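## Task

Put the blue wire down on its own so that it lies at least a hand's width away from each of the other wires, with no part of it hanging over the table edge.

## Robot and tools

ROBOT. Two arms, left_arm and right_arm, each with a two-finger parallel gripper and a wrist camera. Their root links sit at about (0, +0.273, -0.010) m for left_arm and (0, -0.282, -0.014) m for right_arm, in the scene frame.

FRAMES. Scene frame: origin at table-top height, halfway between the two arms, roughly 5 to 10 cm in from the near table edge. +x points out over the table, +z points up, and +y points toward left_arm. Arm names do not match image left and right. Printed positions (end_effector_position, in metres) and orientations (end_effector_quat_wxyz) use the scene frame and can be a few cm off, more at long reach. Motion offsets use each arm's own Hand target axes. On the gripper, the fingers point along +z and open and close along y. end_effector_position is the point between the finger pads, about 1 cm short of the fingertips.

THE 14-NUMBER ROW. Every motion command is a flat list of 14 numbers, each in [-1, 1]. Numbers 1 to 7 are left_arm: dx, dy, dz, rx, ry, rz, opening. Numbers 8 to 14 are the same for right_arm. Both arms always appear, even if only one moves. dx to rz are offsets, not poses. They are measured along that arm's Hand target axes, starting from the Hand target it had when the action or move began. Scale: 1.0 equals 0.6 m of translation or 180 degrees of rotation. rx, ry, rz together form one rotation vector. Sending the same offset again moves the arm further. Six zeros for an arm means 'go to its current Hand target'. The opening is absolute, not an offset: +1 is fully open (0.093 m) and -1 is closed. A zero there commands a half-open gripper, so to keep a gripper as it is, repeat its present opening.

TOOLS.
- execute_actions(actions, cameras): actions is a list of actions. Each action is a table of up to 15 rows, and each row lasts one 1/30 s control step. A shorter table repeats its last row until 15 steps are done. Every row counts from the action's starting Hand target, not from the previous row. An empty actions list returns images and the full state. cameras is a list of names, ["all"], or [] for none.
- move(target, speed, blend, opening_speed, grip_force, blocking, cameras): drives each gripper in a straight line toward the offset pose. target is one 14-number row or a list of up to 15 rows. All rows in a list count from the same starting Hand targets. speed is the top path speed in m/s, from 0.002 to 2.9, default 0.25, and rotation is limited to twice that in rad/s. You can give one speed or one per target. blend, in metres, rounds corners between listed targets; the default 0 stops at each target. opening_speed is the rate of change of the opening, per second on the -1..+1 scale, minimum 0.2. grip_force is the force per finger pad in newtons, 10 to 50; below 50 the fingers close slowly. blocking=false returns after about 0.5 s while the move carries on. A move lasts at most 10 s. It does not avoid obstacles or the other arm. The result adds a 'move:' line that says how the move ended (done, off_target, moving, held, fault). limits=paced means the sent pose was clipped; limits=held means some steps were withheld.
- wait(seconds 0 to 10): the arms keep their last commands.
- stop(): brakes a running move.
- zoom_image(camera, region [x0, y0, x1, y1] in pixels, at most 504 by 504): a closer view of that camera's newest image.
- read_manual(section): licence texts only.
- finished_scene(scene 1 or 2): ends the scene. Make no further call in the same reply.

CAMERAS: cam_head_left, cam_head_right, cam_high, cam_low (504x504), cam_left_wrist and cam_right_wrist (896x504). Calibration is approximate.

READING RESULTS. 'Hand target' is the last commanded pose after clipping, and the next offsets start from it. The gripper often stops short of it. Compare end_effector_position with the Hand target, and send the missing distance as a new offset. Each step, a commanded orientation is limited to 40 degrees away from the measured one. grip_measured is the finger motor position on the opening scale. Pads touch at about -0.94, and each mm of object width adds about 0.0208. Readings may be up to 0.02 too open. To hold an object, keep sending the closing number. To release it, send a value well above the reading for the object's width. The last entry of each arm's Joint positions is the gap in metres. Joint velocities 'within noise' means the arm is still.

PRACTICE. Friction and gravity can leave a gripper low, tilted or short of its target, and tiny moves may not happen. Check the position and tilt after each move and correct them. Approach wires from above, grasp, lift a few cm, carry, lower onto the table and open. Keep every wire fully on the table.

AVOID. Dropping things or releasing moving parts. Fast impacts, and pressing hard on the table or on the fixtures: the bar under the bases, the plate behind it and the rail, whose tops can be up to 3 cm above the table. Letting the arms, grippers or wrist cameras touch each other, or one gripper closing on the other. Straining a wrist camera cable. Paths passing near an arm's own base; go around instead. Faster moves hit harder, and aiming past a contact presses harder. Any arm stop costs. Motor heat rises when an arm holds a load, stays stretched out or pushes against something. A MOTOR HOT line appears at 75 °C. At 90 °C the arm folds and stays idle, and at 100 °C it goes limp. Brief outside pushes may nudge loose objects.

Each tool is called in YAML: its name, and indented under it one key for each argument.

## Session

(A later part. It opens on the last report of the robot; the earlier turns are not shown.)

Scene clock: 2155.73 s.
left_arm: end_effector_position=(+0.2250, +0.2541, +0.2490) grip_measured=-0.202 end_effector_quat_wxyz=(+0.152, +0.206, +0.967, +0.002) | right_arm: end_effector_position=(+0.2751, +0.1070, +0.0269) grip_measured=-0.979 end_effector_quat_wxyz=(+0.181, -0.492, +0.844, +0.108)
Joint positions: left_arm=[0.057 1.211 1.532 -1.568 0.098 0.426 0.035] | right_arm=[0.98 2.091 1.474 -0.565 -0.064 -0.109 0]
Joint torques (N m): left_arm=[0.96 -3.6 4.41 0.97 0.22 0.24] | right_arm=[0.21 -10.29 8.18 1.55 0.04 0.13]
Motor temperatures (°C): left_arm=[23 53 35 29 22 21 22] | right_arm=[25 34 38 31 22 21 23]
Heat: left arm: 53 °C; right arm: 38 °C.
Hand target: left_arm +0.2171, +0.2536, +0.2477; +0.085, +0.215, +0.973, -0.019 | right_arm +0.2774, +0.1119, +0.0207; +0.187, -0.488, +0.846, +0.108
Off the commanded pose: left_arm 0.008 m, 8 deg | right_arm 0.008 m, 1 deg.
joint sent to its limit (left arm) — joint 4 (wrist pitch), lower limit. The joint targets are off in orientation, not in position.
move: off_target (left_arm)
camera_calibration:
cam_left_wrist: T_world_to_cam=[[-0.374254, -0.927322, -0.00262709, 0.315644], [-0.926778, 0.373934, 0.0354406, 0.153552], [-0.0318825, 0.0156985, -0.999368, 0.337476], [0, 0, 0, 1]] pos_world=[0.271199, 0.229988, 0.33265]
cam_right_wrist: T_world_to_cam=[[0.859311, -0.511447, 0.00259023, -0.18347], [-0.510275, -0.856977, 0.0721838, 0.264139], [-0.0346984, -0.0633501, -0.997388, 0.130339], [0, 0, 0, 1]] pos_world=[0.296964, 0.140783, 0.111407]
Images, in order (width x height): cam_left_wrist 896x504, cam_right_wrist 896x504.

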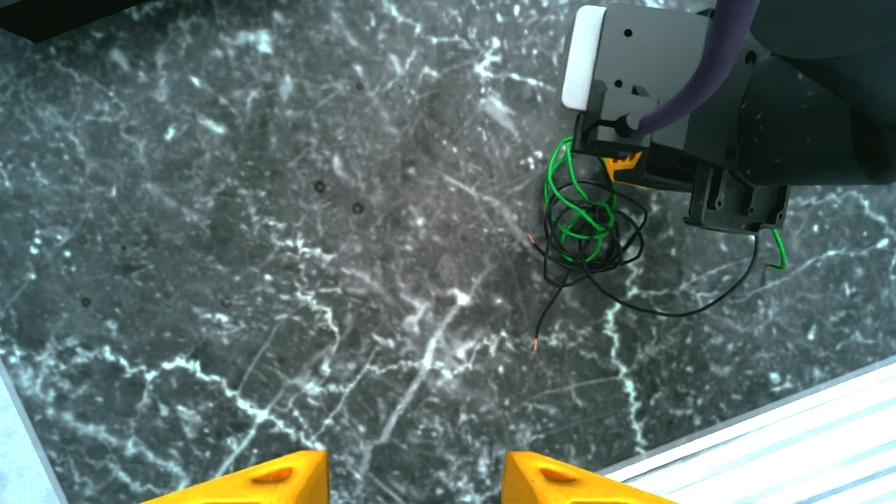

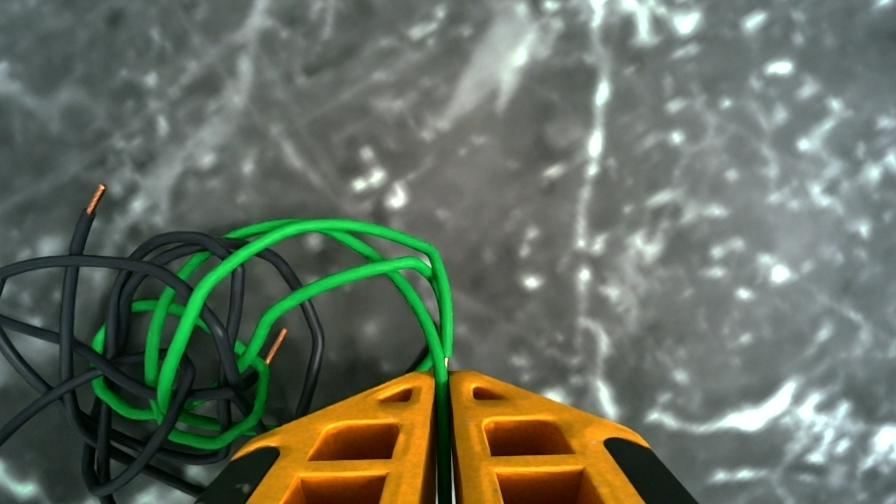

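move:
  target: [0, 0, 0, 0, 0, 0, -0.2, 0.1325, -0.1265, -0.1352, 0, 0, 0, -1.0]
  speed: 0.1
  cameras: ["cam_right_wrist", "cam_left_wrist"]

zoom_image:
  camera: "cam_left_wrist"
  region: [510, 60, 896, 360]

Scene clock: 2221.27 s.
left_arm: end_effector_position=(+0.2250, +0.2541, +0.2490) grip_measured=-0.202 end_effector_quat_wxyz=(+0.152, +0.206, +0.967, +0.002) | right_arm: end_effector_position=(+0.2927, -0.0172, +0.0509) grip_measured=-0.979 end_effector_quat_wxyz=(+0.179, -0.483, +0.851, +0.102)
Joint positions: left_arm=[0.057 1.211 1.532 -1.568 0.098 0.426 0.035] | right_arm=[0.722 1.791 1.17 -0.592 -0.143 -0.331 0]
Joint torques (N m): left_arm=[0.98 -3.6 4.41 0.97 0.22 0.24] | right_arm=[-0.47 -12.08 7.71 1.06 -0.21 -0.11]
Motor temperatures (°C): left_arm=[23 48 33 29 22 21 22] | right_arm=[25 40 34 31 22 21 23]
Heat: left arm: 48 °C; right arm: 40 °C.
Hand target: left_arm +0.2171, +0.2536, +0.2477; +0.085, +0.215, +0.973, -0.019 | right_arm +0.2899, -0.0182, +0.0606; +0.187, -0.488, +0.846, +0.108
Off the commanded pose: left_arm 0.008 m, 8 deg | right_arm 0.010 m, 1 deg.
joint sent to its limit (left arm) — joint 4 (wrist pitch), lower limit. The joint targets are off in orientation, not in position.
move: off_target (left_arm)
camera_calibration:
cam_left_wrist: T_world_to_cam=[[-0.374254, -0.927322, -0.00262709, 0.315644], [-0.926778, 0.373934, 0.0354406, 0.153552], [-0.0318825, 0.0156985, -0.999368, 0.337476], [0, 0, 0, 1]] pos_world=[0.271199, 0.229988, 0.33265]
cam_right_wrist: T_world_to_cam=[[0.847199, -0.531235, 0.00662552, -0.259121], [-0.529949, -0.844136, 0.0811622, 0.17042], [-0.0375234, -0.0722717, -0.996679, 0.147704], [0, 0, 0, 1]] pos_world=[0.315383, 0.0168784, 0.135099]
Images, in order (width x height): cam_left_wrist 896x504, cam_right_wrist 896x504.

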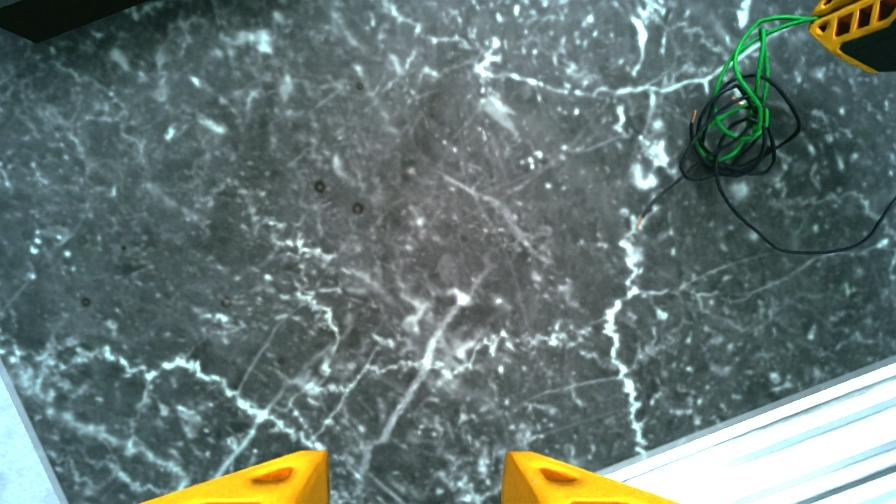

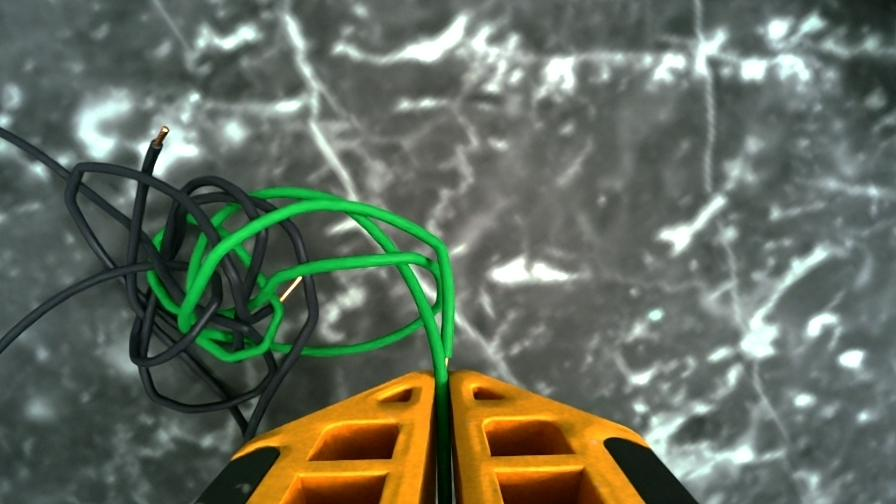

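Scaled by 1.306.

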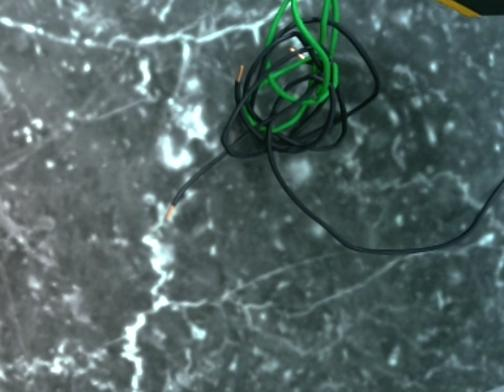

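move:
  target: [-0.141, -0.2858, 0.2112, -0.0523, 0.0348, -0.4972, -0.1, 0.0393, -0.025, -0.0183, -0.0802, -0.2204, -0.0804, -1.0]
  speed: 0.15
  cameras: ["cam_right_wrist", "cam_left_wrist"]

Scene clock: 2265.10 s.
left_arm: end_effector_position=(+0.2379, +0.0605, +0.1379) grip_measured=-0.102 end_effector_quat_wxyz=(+0.020, -0.531, +0.847, +0.014) | right_arm: end_effector_position=(+0.2884, -0.0475, +0.0635) grip_measured=-0.979 end_effector_quat_wxyz=(+0.405, -0.538, +0.653, +0.346)
Joint positions: left_arm=[-0.717 1.709 1.582 -1.42 -0.04 -1.869 0.04] | right_arm=[0.366 1.696 0.667 0.196 -0.911 -0.673 0]
Joint torques (N m): left_arm=[-0.06 -5.52 7.35 0.42 0.05 -0.12] | right_arm=[-0.73 -5.93 6.76 1.86 -0.46 -0.16]
Heat: left arm: 46 °C; right arm: 39 °C.
Hand target: left_arm +0.2403, +0.0536, +0.1377; +0.015, -0.537, +0.843, +0.009 | right_arm +0.2900, -0.0483, +0.0606; +0.412, -0.542, +0.646, +0.345
Off the commanded pose: left_arm 0.007 m, 1 deg | right_arm 0.003 m, 1 deg.
move: done
camera_calibration:
cam_left_wrist: T_world_to_cam=[[0.916374, -0.396927, 0.0520365, -0.205955], [-0.394757, -0.874366, 0.282225, 0.156835], [-0.0665238, -0.279166, -0.957936, 0.250306], [0, 0, 0, 1]] pos_world=[0.267295, 0.125259, 0.206231]
cam_right_wrist: T_world_to_cam=[[0.97915, -0.201502, -0.0257192, -0.292019], [-0.177976, -0.789935, -0.586794, 0.0849777], [0.0979234, 0.579137, -0.809328, 0.137909], [0, 0, 0, 1]] pos_world=[0.28755, -0.0715835, 0.153967]
Images, in order (width x height): cam_left_wrist 896x504, cam_right_wrist 896x504.

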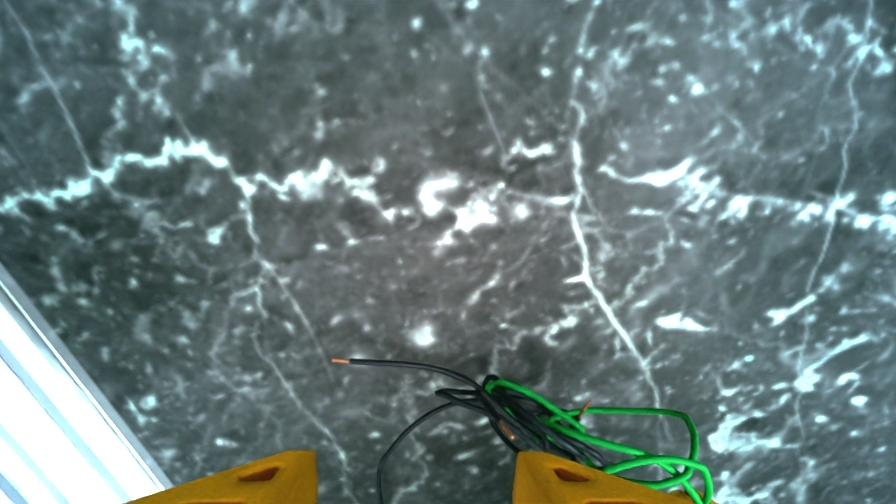

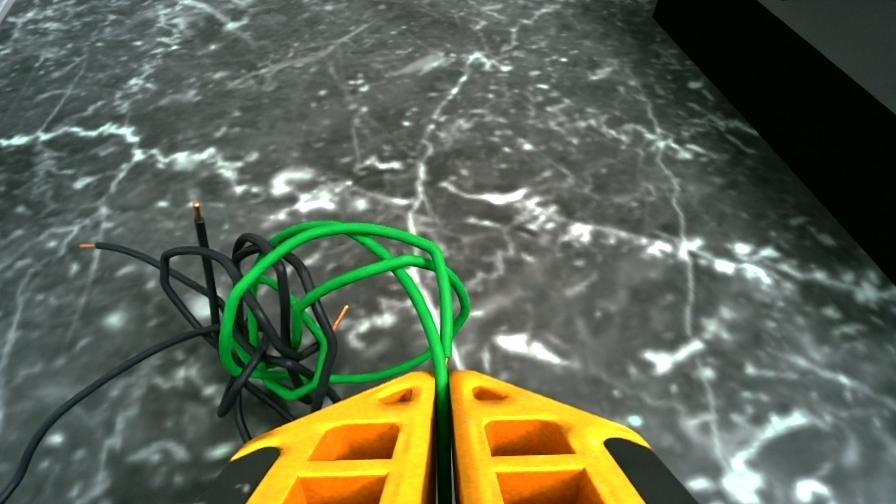

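move:
  target: [-0.4108, -0.079, -0.397, 0.2817, -0.4280, 0.2913, 1.0, -0.3732, 0.0185, -0.0098, -0.0648, -0.0775, -0.0107, -1.0]
  speed: 0.15
  cameras: ["cam_right_wrist", "cam_high", "cam_low"]

Scene clock: 2412.57 s.
left_arm: end_effector_position=(+0.3832, +0.2486, +0.3872) grip_measured=+1.000 end_effector_quat_wxyz=(+0.700, +0.014, +0.714, -0.003) | right_arm: end_effector_position=(+0.2962, +0.0379, +0.2532) grip_measured=-0.979 end_effector_quat_wxyz=(-0.432, +0.542, -0.553, -0.462)
Joint positions: left_arm=[-0.006 1.042 1.064 -0.016 -0.013 -0.017 0.093] | right_arm=[0.529 1.629 1.175 -0.02 -1.072 -0.353 0]
Joint torques (N m): left_arm=[0.94 -2.88 5.98 2.69 0.14 0.24] | right_arm=[0.43 -8.83 12.31 1.65 -0.33 0.08]
Motor temperatures (°C): left_arm=[23 50 37 29 22 21 21] | right_arm=[25 33 32 36 22 21 23]
Heat: left arm: 50 °C; right arm: 36 °C.
Hand target: left_arm +0.3837, +0.2492, +0.3846; +0.700, +0.021, +0.714, +0.001 | right_arm +0.2944, +0.0414, +0.2661; -0.436, +0.546, -0.544, -0.465
Off the commanded pose: left_arm 0.003 m, 1 deg | right_arm 0.014 m, 1 deg.
move: off_target (right_arm)
camera_calibration:
cam_right_wrist: T_world_to_cam=[[0.998377, -0.00387414, -0.056822, -0.282877], [-0.0460078, -0.642941, -0.764533, 0.265596], [-0.0335712, 0.765906, -0.642075, 0.230653], [0, 0, 0, 1]] pos_world=[0.302381, -0.00699156, 0.33508]
Images, in order (width x height): cam_high 504x504, cam_low 504x504, cam_right_wrist 896x504.

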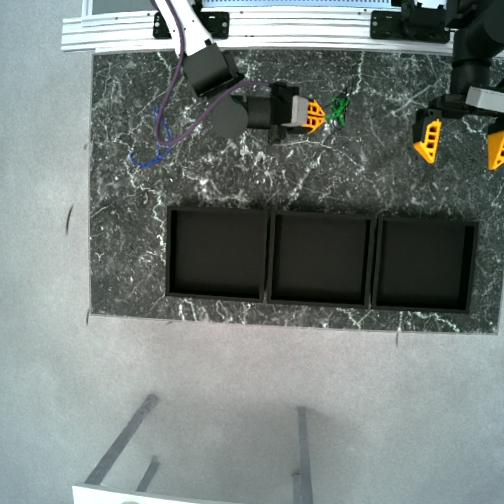

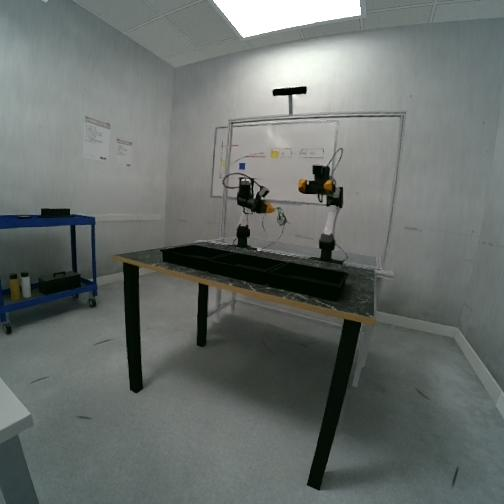

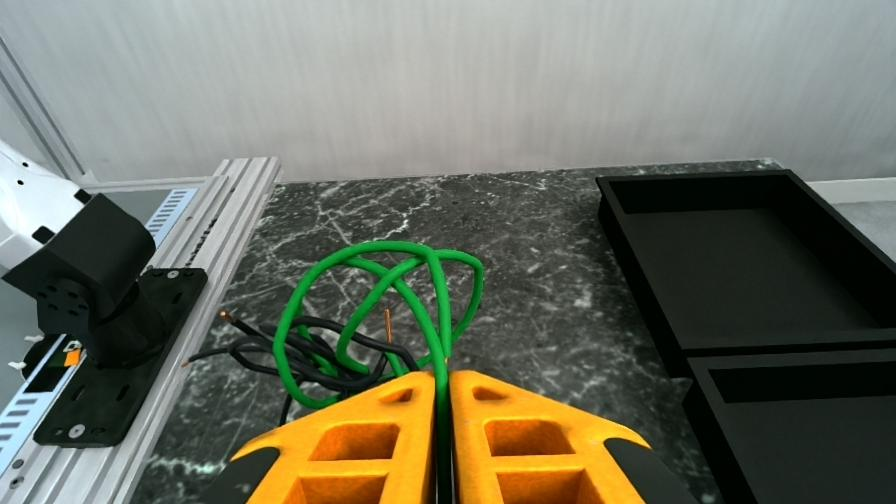

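move:
  target:
    - [0, 0, 0, 0, 0, 0, 1.0, 0.0478, -0.0107, 0.2807, 0, 0, 0, -1.0]
    - [0, 0, 0, 0, 0, 0, -0.1, 0.3217, -0.004, 0.1382, 0, 0, 0, -1.0]
    - [0.422, -0.1917, -0.143, -0.3615, 0.3957, -0.3812, -0.1, 0.3217, -0.004, 0.1382, 0, 0, 0, -1.0]
  speed: [0.2, 0.12, 0.2]
  blend: [0.03, 0, 0]
  cameras: ["cam_right_wrist", "cam_left_wrist"]

Scene clock: 2448.93 s.
left_arm: end_effector_position=(+0.2942, +0.1424, +0.1376) grip_measured=-0.098 end_effector_quat_wxyz=(-0.014, +0.666, -0.746, +0.016) | right_arm: end_effector_position=(+0.2890, +0.0877, +0.0659) grip_measured=-0.979 end_effector_quat_wxyz=(-0.431, +0.542, -0.550, -0.467)
Joint positions: left_arm=[-0.374 1.672 1.533 -1.355 0.008 -1.865 0.04] | right_arm=[0.655 2.114 0.878 0.854 -0.969 -0.244 0]
Joint torques (N m): left_arm=[1.05 -5.42 4.88 0.36 0.07 -0.1] | right_arm=[-0.46 -8.73 6.3 2.16 -0.25 -0.15]
Heat: left arm: 46 °C; right arm: 39 °C.
Hand target: left_arm +0.2898, +0.1448, +0.1296; +0.000, -0.675, +0.738, +0.000 | right_arm +0.2894, +0.0866, +0.0609; -0.436, +0.546, -0.544, -0.465
Off the commanded pose: left_arm 0.009 m, 3 deg | right_arm 0.005 m, 1 deg.
move: off_target (left_arm)
camera_calibration:
cam_left_wrist: T_world_to_cam=[[0.993239, -0.0677446, 0.0942676, -0.300348], [-0.095367, -0.939193, 0.329881, 0.16536], [0.0661878, -0.336641, -0.939304, 0.24318], [0, 0, 0, 1]] pos_world=[0.297992, 0.216822, 0.202184]
cam_right_wrist: T_world_to_cam=[[0.998115, 0.00592668, -0.0610882, -0.286694], [-0.0432961, -0.63747, -0.769257, 0.153014], [-0.043501, 0.770452, -0.636012, 0.0741682], [0, 0, 0, 1]] pos_world=[0.296004, 0.0420978, 0.147365]
Images, in order (width x height): cam_left_wrist 896x504, cam_right_wrist 896x504.

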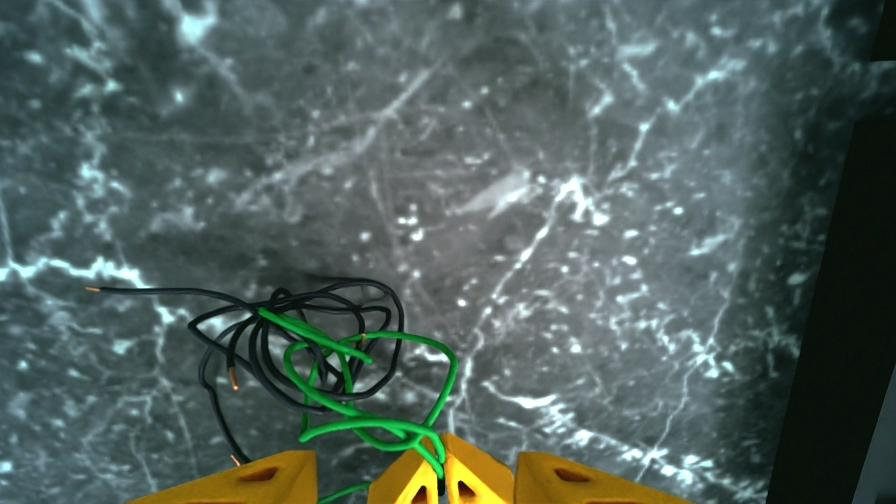

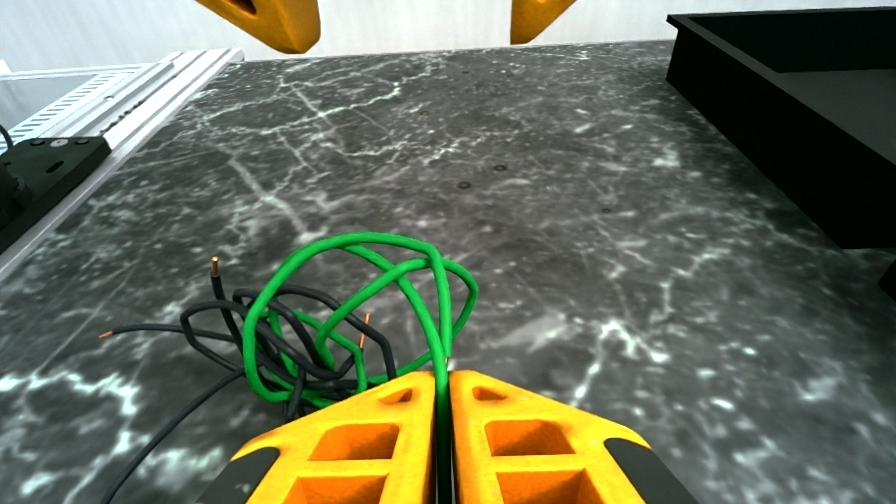

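zoom_image:
  camera: "cam_left_wrist"
  region: [80, 250, 480, 504]

Scaled by 1.260.

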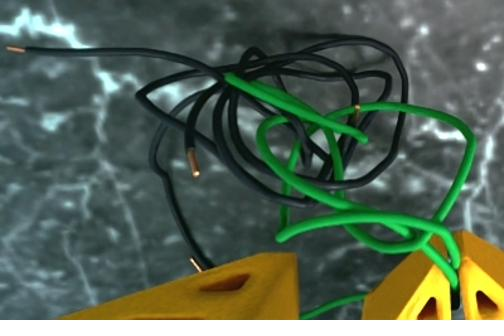

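move:
  target:
    - [-0.1758, -0.0015, -0.2, 0, 0, 0, -0.1, 0.0491, -0.0015, 0.0094, 0, 0, 0, -1.0]
    - [-0.1758, -0.0015, -0.2, 0, 0, 0, -0.1, 0.0491, -0.0015, 0.0094, 0, 0, 0, -0.4]
    - [-0.1758, -0.0015, -0.2, 0, 0, 0, -0.1, 0.0491, -0.0015, -0.09, 0, 0, 0, -0.4]
  speed: 0.15
  opening_speed: 1.0
  cameras: ["cam_right_wrist", "cam_left_wrist"]

Scene clock: 2529.30 s.
left_arm: end_effector_position=(+0.3055, +0.2500, +0.2403) grip_measured=-0.098 end_effector_quat_wxyz=(-0.080, +0.676, -0.729, +0.075) | right_arm: end_effector_position=(+0.2917, +0.0282, +0.0294) grip_measured=-0.401 end_effector_quat_wxyz=(-0.425, +0.538, -0.556, -0.470)
Joint positions: left_arm=[-0.006 1.556 1.798 -1.565 0.024 -1.539 0.04] | right_arm=[0.503 2.164 0.764 0.9 -1.105 -0.359 0.026]
Joint torques (N m): left_arm=[0.77 -6.82 6.78 0.7 0.06 0.24] | right_arm=[-0.2 -13.37 5.15 1.59 -0.32 -0.19]
Motor temperatures (°C): left_arm=[23 46 34 29 22 21 21] | right_arm=[25 38 31 43 22 21 23]
Heat: left arm: 46 °C; right arm: 43 °C.
Hand target: left_arm +0.3000, +0.2498, +0.2496; +0.000, +0.675, -0.738, +0.000 | right_arm +0.2913, +0.0282, +0.0421; -0.436, +0.546, -0.543, -0.465
Off the commanded pose: left_arm 0.011 m, 13 deg | right_arm 0.013 m, 2 deg.
joint sent to its limit (left arm) — joint 4 (wrist pitch), lower limit. The joint targets are off in orientation, not in position.
move: off_target (left_arm, right_arm)
camera_calibration:
cam_left_wrist: T_world_to_cam=[[0.962416, -0.0312517, 0.269777, -0.355923], [-0.118037, -0.942761, 0.311881, 0.245786], [0.244588, -0.332003, -0.911016, 0.312706], [0, 0, 0, 1]] pos_world=[0.295073, 0.324413, 0.304244]
cam_right_wrist: T_world_to_cam=[[0.996809, 0.00166004, -0.0798055, -0.290097], [-0.0601761, -0.641253, -0.764966, 0.0921061], [-0.0524454, 0.767328, -0.639107, 0.099746], [0, 0, 0, 1]] pos_world=[0.299945, -0.016993, 0.111055]
Images, in order (width x height): cam_left_wrist 896x504, cam_right_wrist 896x504.

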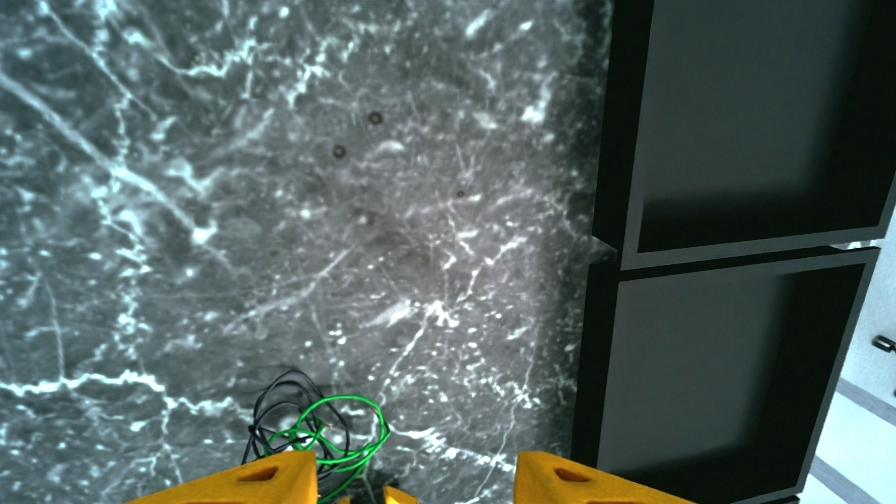

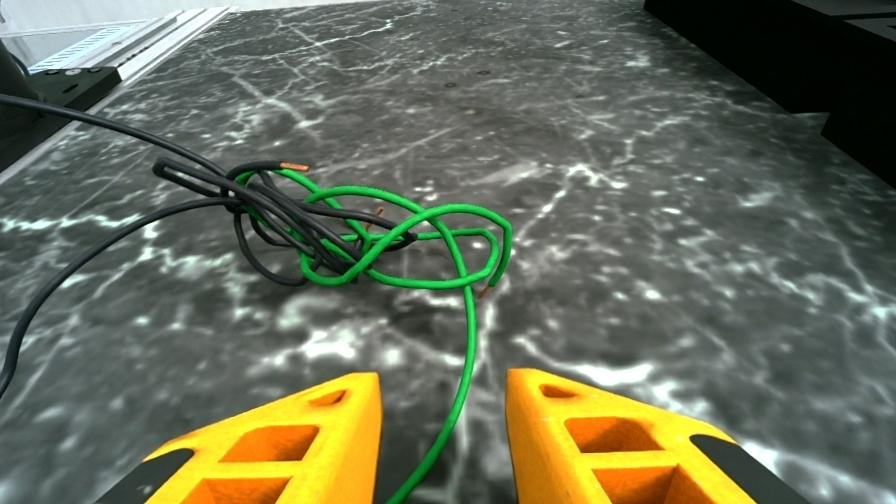

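move:
  target:
    - [0, 0, 0, 0, 0, 0, -0.1, -0.0957, 0, -0.0153, 0, 0.2167, 0, -0.4]
    - [0, 0, 0, 0, 0, 0, -0.1, 0.0133, -0.0142, 0.08, 0, 0.2167, 0, -0.4]
    - [0, 0, 0, 0, 0, 0, -0.1, 0.0133, -0.0142, 0.08, 0, 0.2167, 0, -1.0]
  speed: 0.12
  opening_speed: 1.0
  cameras: ["cam_right_wrist"]

Scene clock: 2563.43 s.
left_arm: end_effector_position=(+0.3055, +0.2500, +0.2403) grip_measured=-0.098 end_effector_quat_wxyz=(-0.080, +0.676, -0.729, +0.075) | right_arm: end_effector_position=(+0.2963, +0.0705, +0.0320) grip_measured=-0.983 end_effector_quat_wxyz=(-0.227, +0.671, -0.656, -0.258)
Joint positions: left_arm=[-0.006 1.556 1.798 -1.565 0.024 -1.539 0.04] | right_arm=[0.723 2.057 1.331 -0.434 -0.563 -0.788 0]
Joint torques (N m): left_arm=[0.77 -6.82 6.76 0.7 0.06 0.24] | right_arm=[0.24 -9.72 7.82 1.5 -0.27 0.11]
Motor temperatures (°C): left_arm=[23 49 35 29 22 21 21] | right_arm=[25 44 31 40 22 21 23]
Heat: left arm: 49 °C; right arm: 44 °C.
Hand target: left_arm +0.3000, +0.2498, +0.2496; +0.000, +0.675, -0.738, +0.000 | right_arm +0.2981, +0.0740, +0.0251; -0.230, +0.670, -0.658, -0.256
Off the commanded pose: left_arm 0.011 m, 13 deg | right_arm 0.008 m, 0 deg.
joint sent to its limit (left arm) — joint 4 (wrist pitch), lower limit. The joint targets are off in orientation, not in position.
move: off_target (left_arm)
camera_calibration:
cam_right_wrist: T_world_to_cam=[[0.999364, 0.0110702, -0.0338865, -0.297491], [0.00398336, -0.979286, -0.202441, 0.108327], [-0.0354257, 0.202177, -0.978708, 0.114709], [0, 0, 0, 1]] pos_world=[0.300934, 0.086185, 0.124116]
Images, in order (width x height): cam_right_wrist 896x504.

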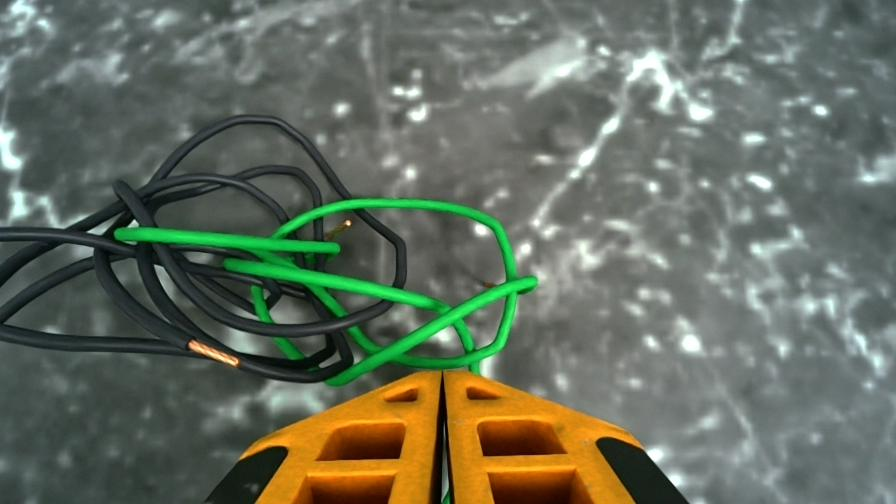

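move:
  target:
    - [0, 0, 0, 0, 0, 0, -0.1, 0, 0, -0.04, 0, 0, 0, -0.3]
    - [0, 0, 0, 0, 0, 0, -0.1, 0.015, -0.0133, 0.0179, 0, 0, 0, -0.3]
    - [0, 0, 0, 0, 0, 0, -0.1, 0.015, -0.0133, 0.0179, 0, 0, 0, -1.0]
  speed: 0.1
  opening_speed: 1.0
  cameras: ["cam_right_wrist"]

Scene clock: 2579.47 s.
left_arm: end_effector_position=(+0.3055, +0.2500, +0.2403) grip_measured=-0.098 end_effector_quat_wxyz=(-0.080, +0.676, -0.729, +0.075) | right_arm: end_effector_position=(+0.3022, +0.0684, +0.0140) grip_measured=-0.979 end_effector_quat_wxyz=(-0.222, +0.670, -0.660, -0.257)
Joint positions: left_arm=[-0.006 1.556 1.798 -1.565 0.024 -1.539 0.04] | right_arm=[0.711 2.104 1.331 -0.403 -0.563 -0.797 0]
Joint torques (N m): left_arm=[0.77 -6.82 6.78 0.7 0.06 0.24] | right_arm=[0.32 -10.02 8.59 1.46 -0.31 0.08]
Heat: left arm: 50 °C; right arm: 43 °C.
Hand target: left_arm +0.3000, +0.2498, +0.2496; +0.000, +0.675, -0.738, +0.000 | right_arm +0.3056, +0.0743, +0.0107; -0.229, +0.670, -0.658, -0.256
Off the commanded pose: left_arm 0.011 m, 13 deg | right_arm 0.007 m, 1 deg.
joint sent to its limit (left arm) — joint 4 (wrist pitch), lower limit. The joint targets are off in orientation, not in position.
move: off_target (left_arm)
camera_calibration:
cam_right_wrist: T_world_to_cam=[[0.999117, 0.00625104, -0.0415457, -0.303517], [-0.00187704, -0.98124, -0.192779, 0.10431], [-0.0419714, 0.192687, -0.980362, 0.100377], [0, 0, 0, 1]] pos_world=[0.307658, 0.0849089, 0.105905]
Images, in order (width x height): cam_right_wrist 896x504.

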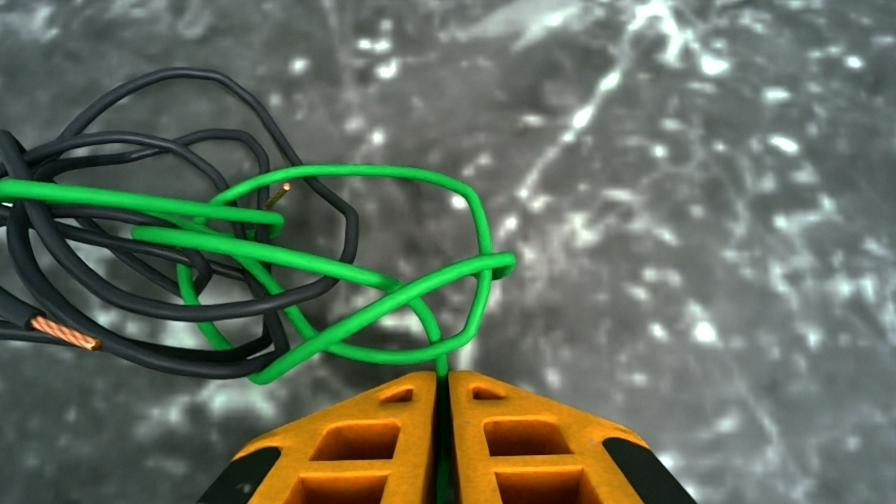

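move:
  target:
    - [0, 0, 0, 0, 0, 0, -0.1, 0.004, 0.0167, -0.1115, 0, -0.2167, 0, -1.0]
    - [0.2, -0.0092, 0.2, 0, 0, 0, -0.1, 0.004, 0.0167, -0.1115, 0, -0.2167, 0, -1.0]
  speed: 0.12
  cameras: ["cam_right_wrist", "cam_left_wrist"]

zoom_image:
  camera: "cam_left_wrist"
  region: [100, 204, 500, 504]

Scene clock: 2600.40 s.
left_arm: end_effector_position=(+0.2952, +0.1302, +0.1363) grip_measured=-0.098 end_effector_quat_wxyz=(-0.004, +0.669, -0.743, +0.008) | right_arm: end_effector_position=(+0.2981, +0.0308, +0.0624) grip_measured=-0.980 end_effector_quat_wxyz=(-0.433, +0.548, -0.545, -0.464)
Joint positions: left_arm=[-0.403 1.715 1.579 -1.38 0.017 -1.901 0.04] | right_arm=[0.502 2.054 0.803 0.75 -1.109 -0.396 0]
Joint torques (N m): left_arm=[0.25 -5.89 5.05 0.49 -0.01 -0.11] | right_arm=[-0.64 -8.84 5.83 2 -0.33 0.07]
Heat: left arm: 50 °C; right arm: 42 °C.
Hand target: left_arm +0.2950, +0.1299, +0.1296; +0.000, -0.675, +0.738, +0.000 | right_arm +0.2985, +0.0291, +0.0607; -0.436, +0.546, -0.544, -0.465
Off the commanded pose: left_arm 0.007 m, 1 deg | right_arm 0.003 m, 0 deg.
move: done
camera_calibration:
cam_left_wrist: T_world_to_cam=[[0.995729, -0.0599868, 0.0701744, -0.300582], [-0.0800702, -0.939511, 0.333028, 0.149526], [0.0459524, -0.337224, -0.940302, 0.243958], [0, 0, 0, 1]] pos_world=[0.30006, 0.204719, 0.200691]
cam_right_wrist: T_world_to_cam=[[0.998895, 0.0114428, -0.0455834, -0.296899], [-0.0277401, -0.639384, -0.768387, 0.10989], [-0.0379378, 0.768803, -0.63836, 0.11479], [0, 0, 0, 1]] pos_world=[0.303974, -0.0145917, 0.144182]
Images, in order (width x height): cam_left_wrist 896x504, cam_right_wrist 896x504.

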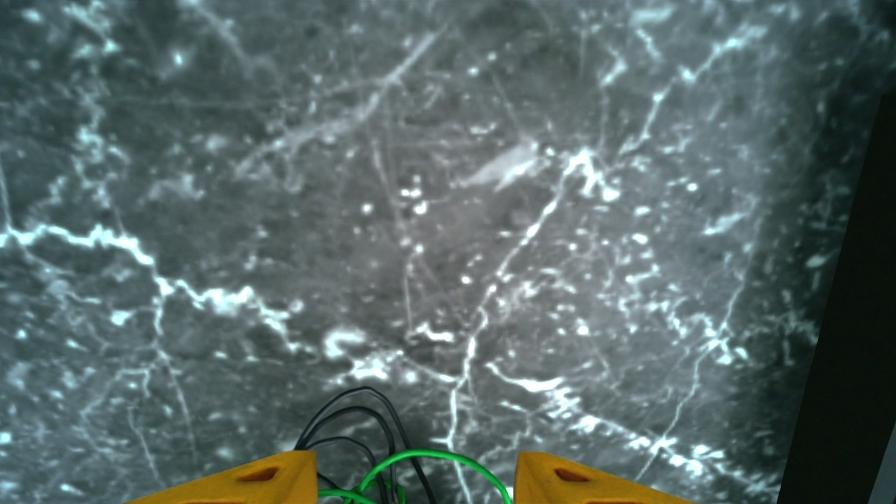

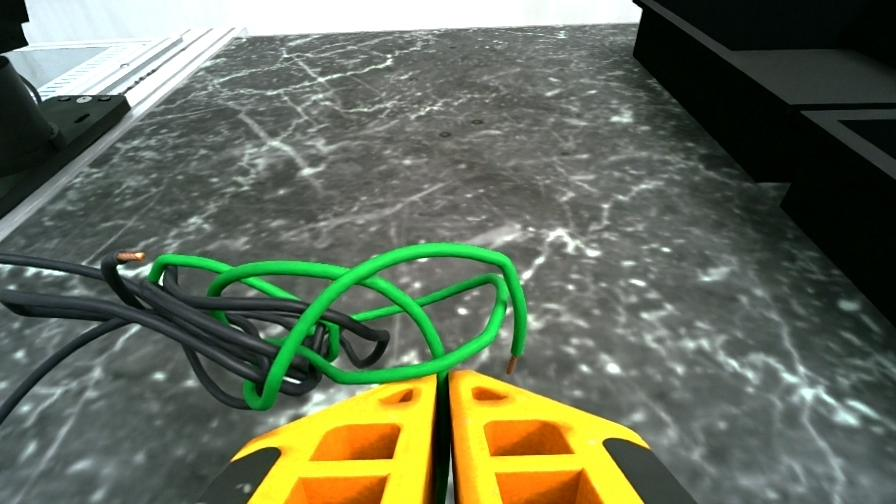

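Scaled by 1.260.

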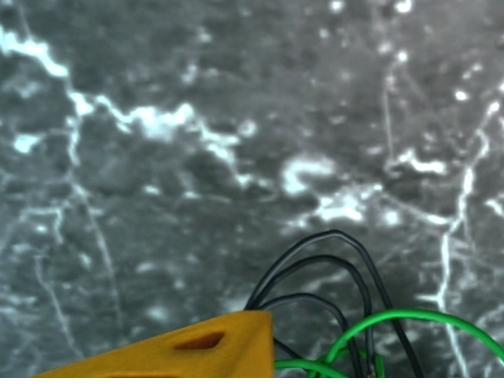

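move:
  target:
    - [0, 0, -0.15, 0, 0, 0, -0.1, 0.0491, -0.0015, 0.0094, 0, 0, 0, -1.0]
    - [0, 0, -0.15, 0, 0, 0, -0.1, 0.0491, -0.0015, 0.0094, 0, 0, 0, -0.4]
    - [0, 0, -0.15, 0, 0, 0, -0.1, 0.0491, -0.0015, -0.15, 0, 0, 0, -0.4]
  speed: 0.12
  opening_speed: 1.0
  cameras: ["cam_right_wrist", "cam_high"]

Scene clock: 2625.20 s.
left_arm: end_effector_position=(+0.2998, +0.1267, +0.2051) grip_measured=-0.098 end_effector_quat_wxyz=(-0.022, +0.668, -0.742, +0.049) | right_arm: end_effector_position=(+0.2937, -0.0658, +0.0312) grip_measured=-0.401 end_effector_quat_wxyz=(-0.416, +0.531, -0.563, -0.477)
Joint positions: left_arm=[-0.403 1.707 1.844 -1.563 0.017 -1.902 0.04] | right_arm=[0.221 2.038 0.776 0.208 -1.318 -0.915 0.026]
Joint torques (N m): left_arm=[0.75 -9.06 7.04 0.4 -0.01 -0.09] | right_arm=[-0.28 -12.45 7.92 0.97 -0.61 -0.2]
Heat: left arm: 50 °C; right arm: 41 °C.
Hand target: left_arm +0.2949, +0.1298, +0.2196; +0.000, -0.675, +0.737, +0.000 | right_arm +0.3017, -0.0648, +0.0484; -0.436, +0.546, -0.544, -0.465
Off the commanded pose: left_arm 0.016 m, 6 deg | right_arm 0.019 m, 4 deg.
joint sent to its limit (left arm) — joint 4 (wrist pitch), lower limit. The joint targets are off in orientation, not in position.
move: off_target (left_arm, right_arm)
camera_calibration:
cam_right_wrist: T_world_to_cam=[[0.993965, 0.0012167, -0.109692, -0.290081], [-0.0831585, -0.643785, -0.760674, 0.0398087], [-0.0715436, 0.765205, -0.639799, 0.178601], [0, 0, 0, 1]] pos_world=[0.304418, -0.110685, 0.11273]
Images, in order (width x height): cam_high 504x504, cam_right_wrist 896x504.

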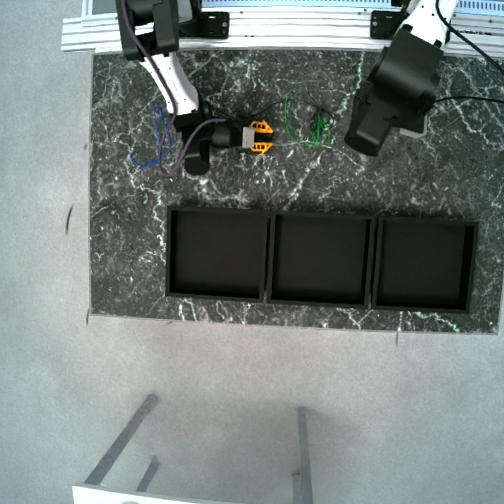

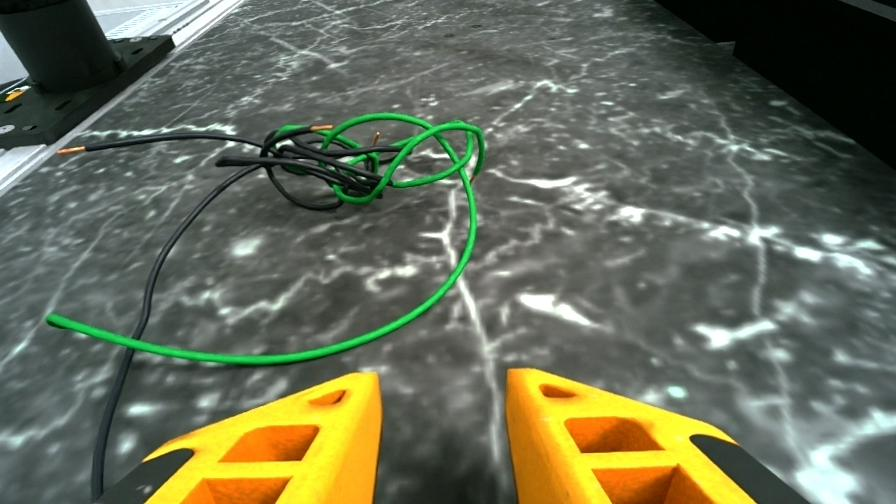

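finished_scene:
  scene: 1

The scene is finished: the task was done.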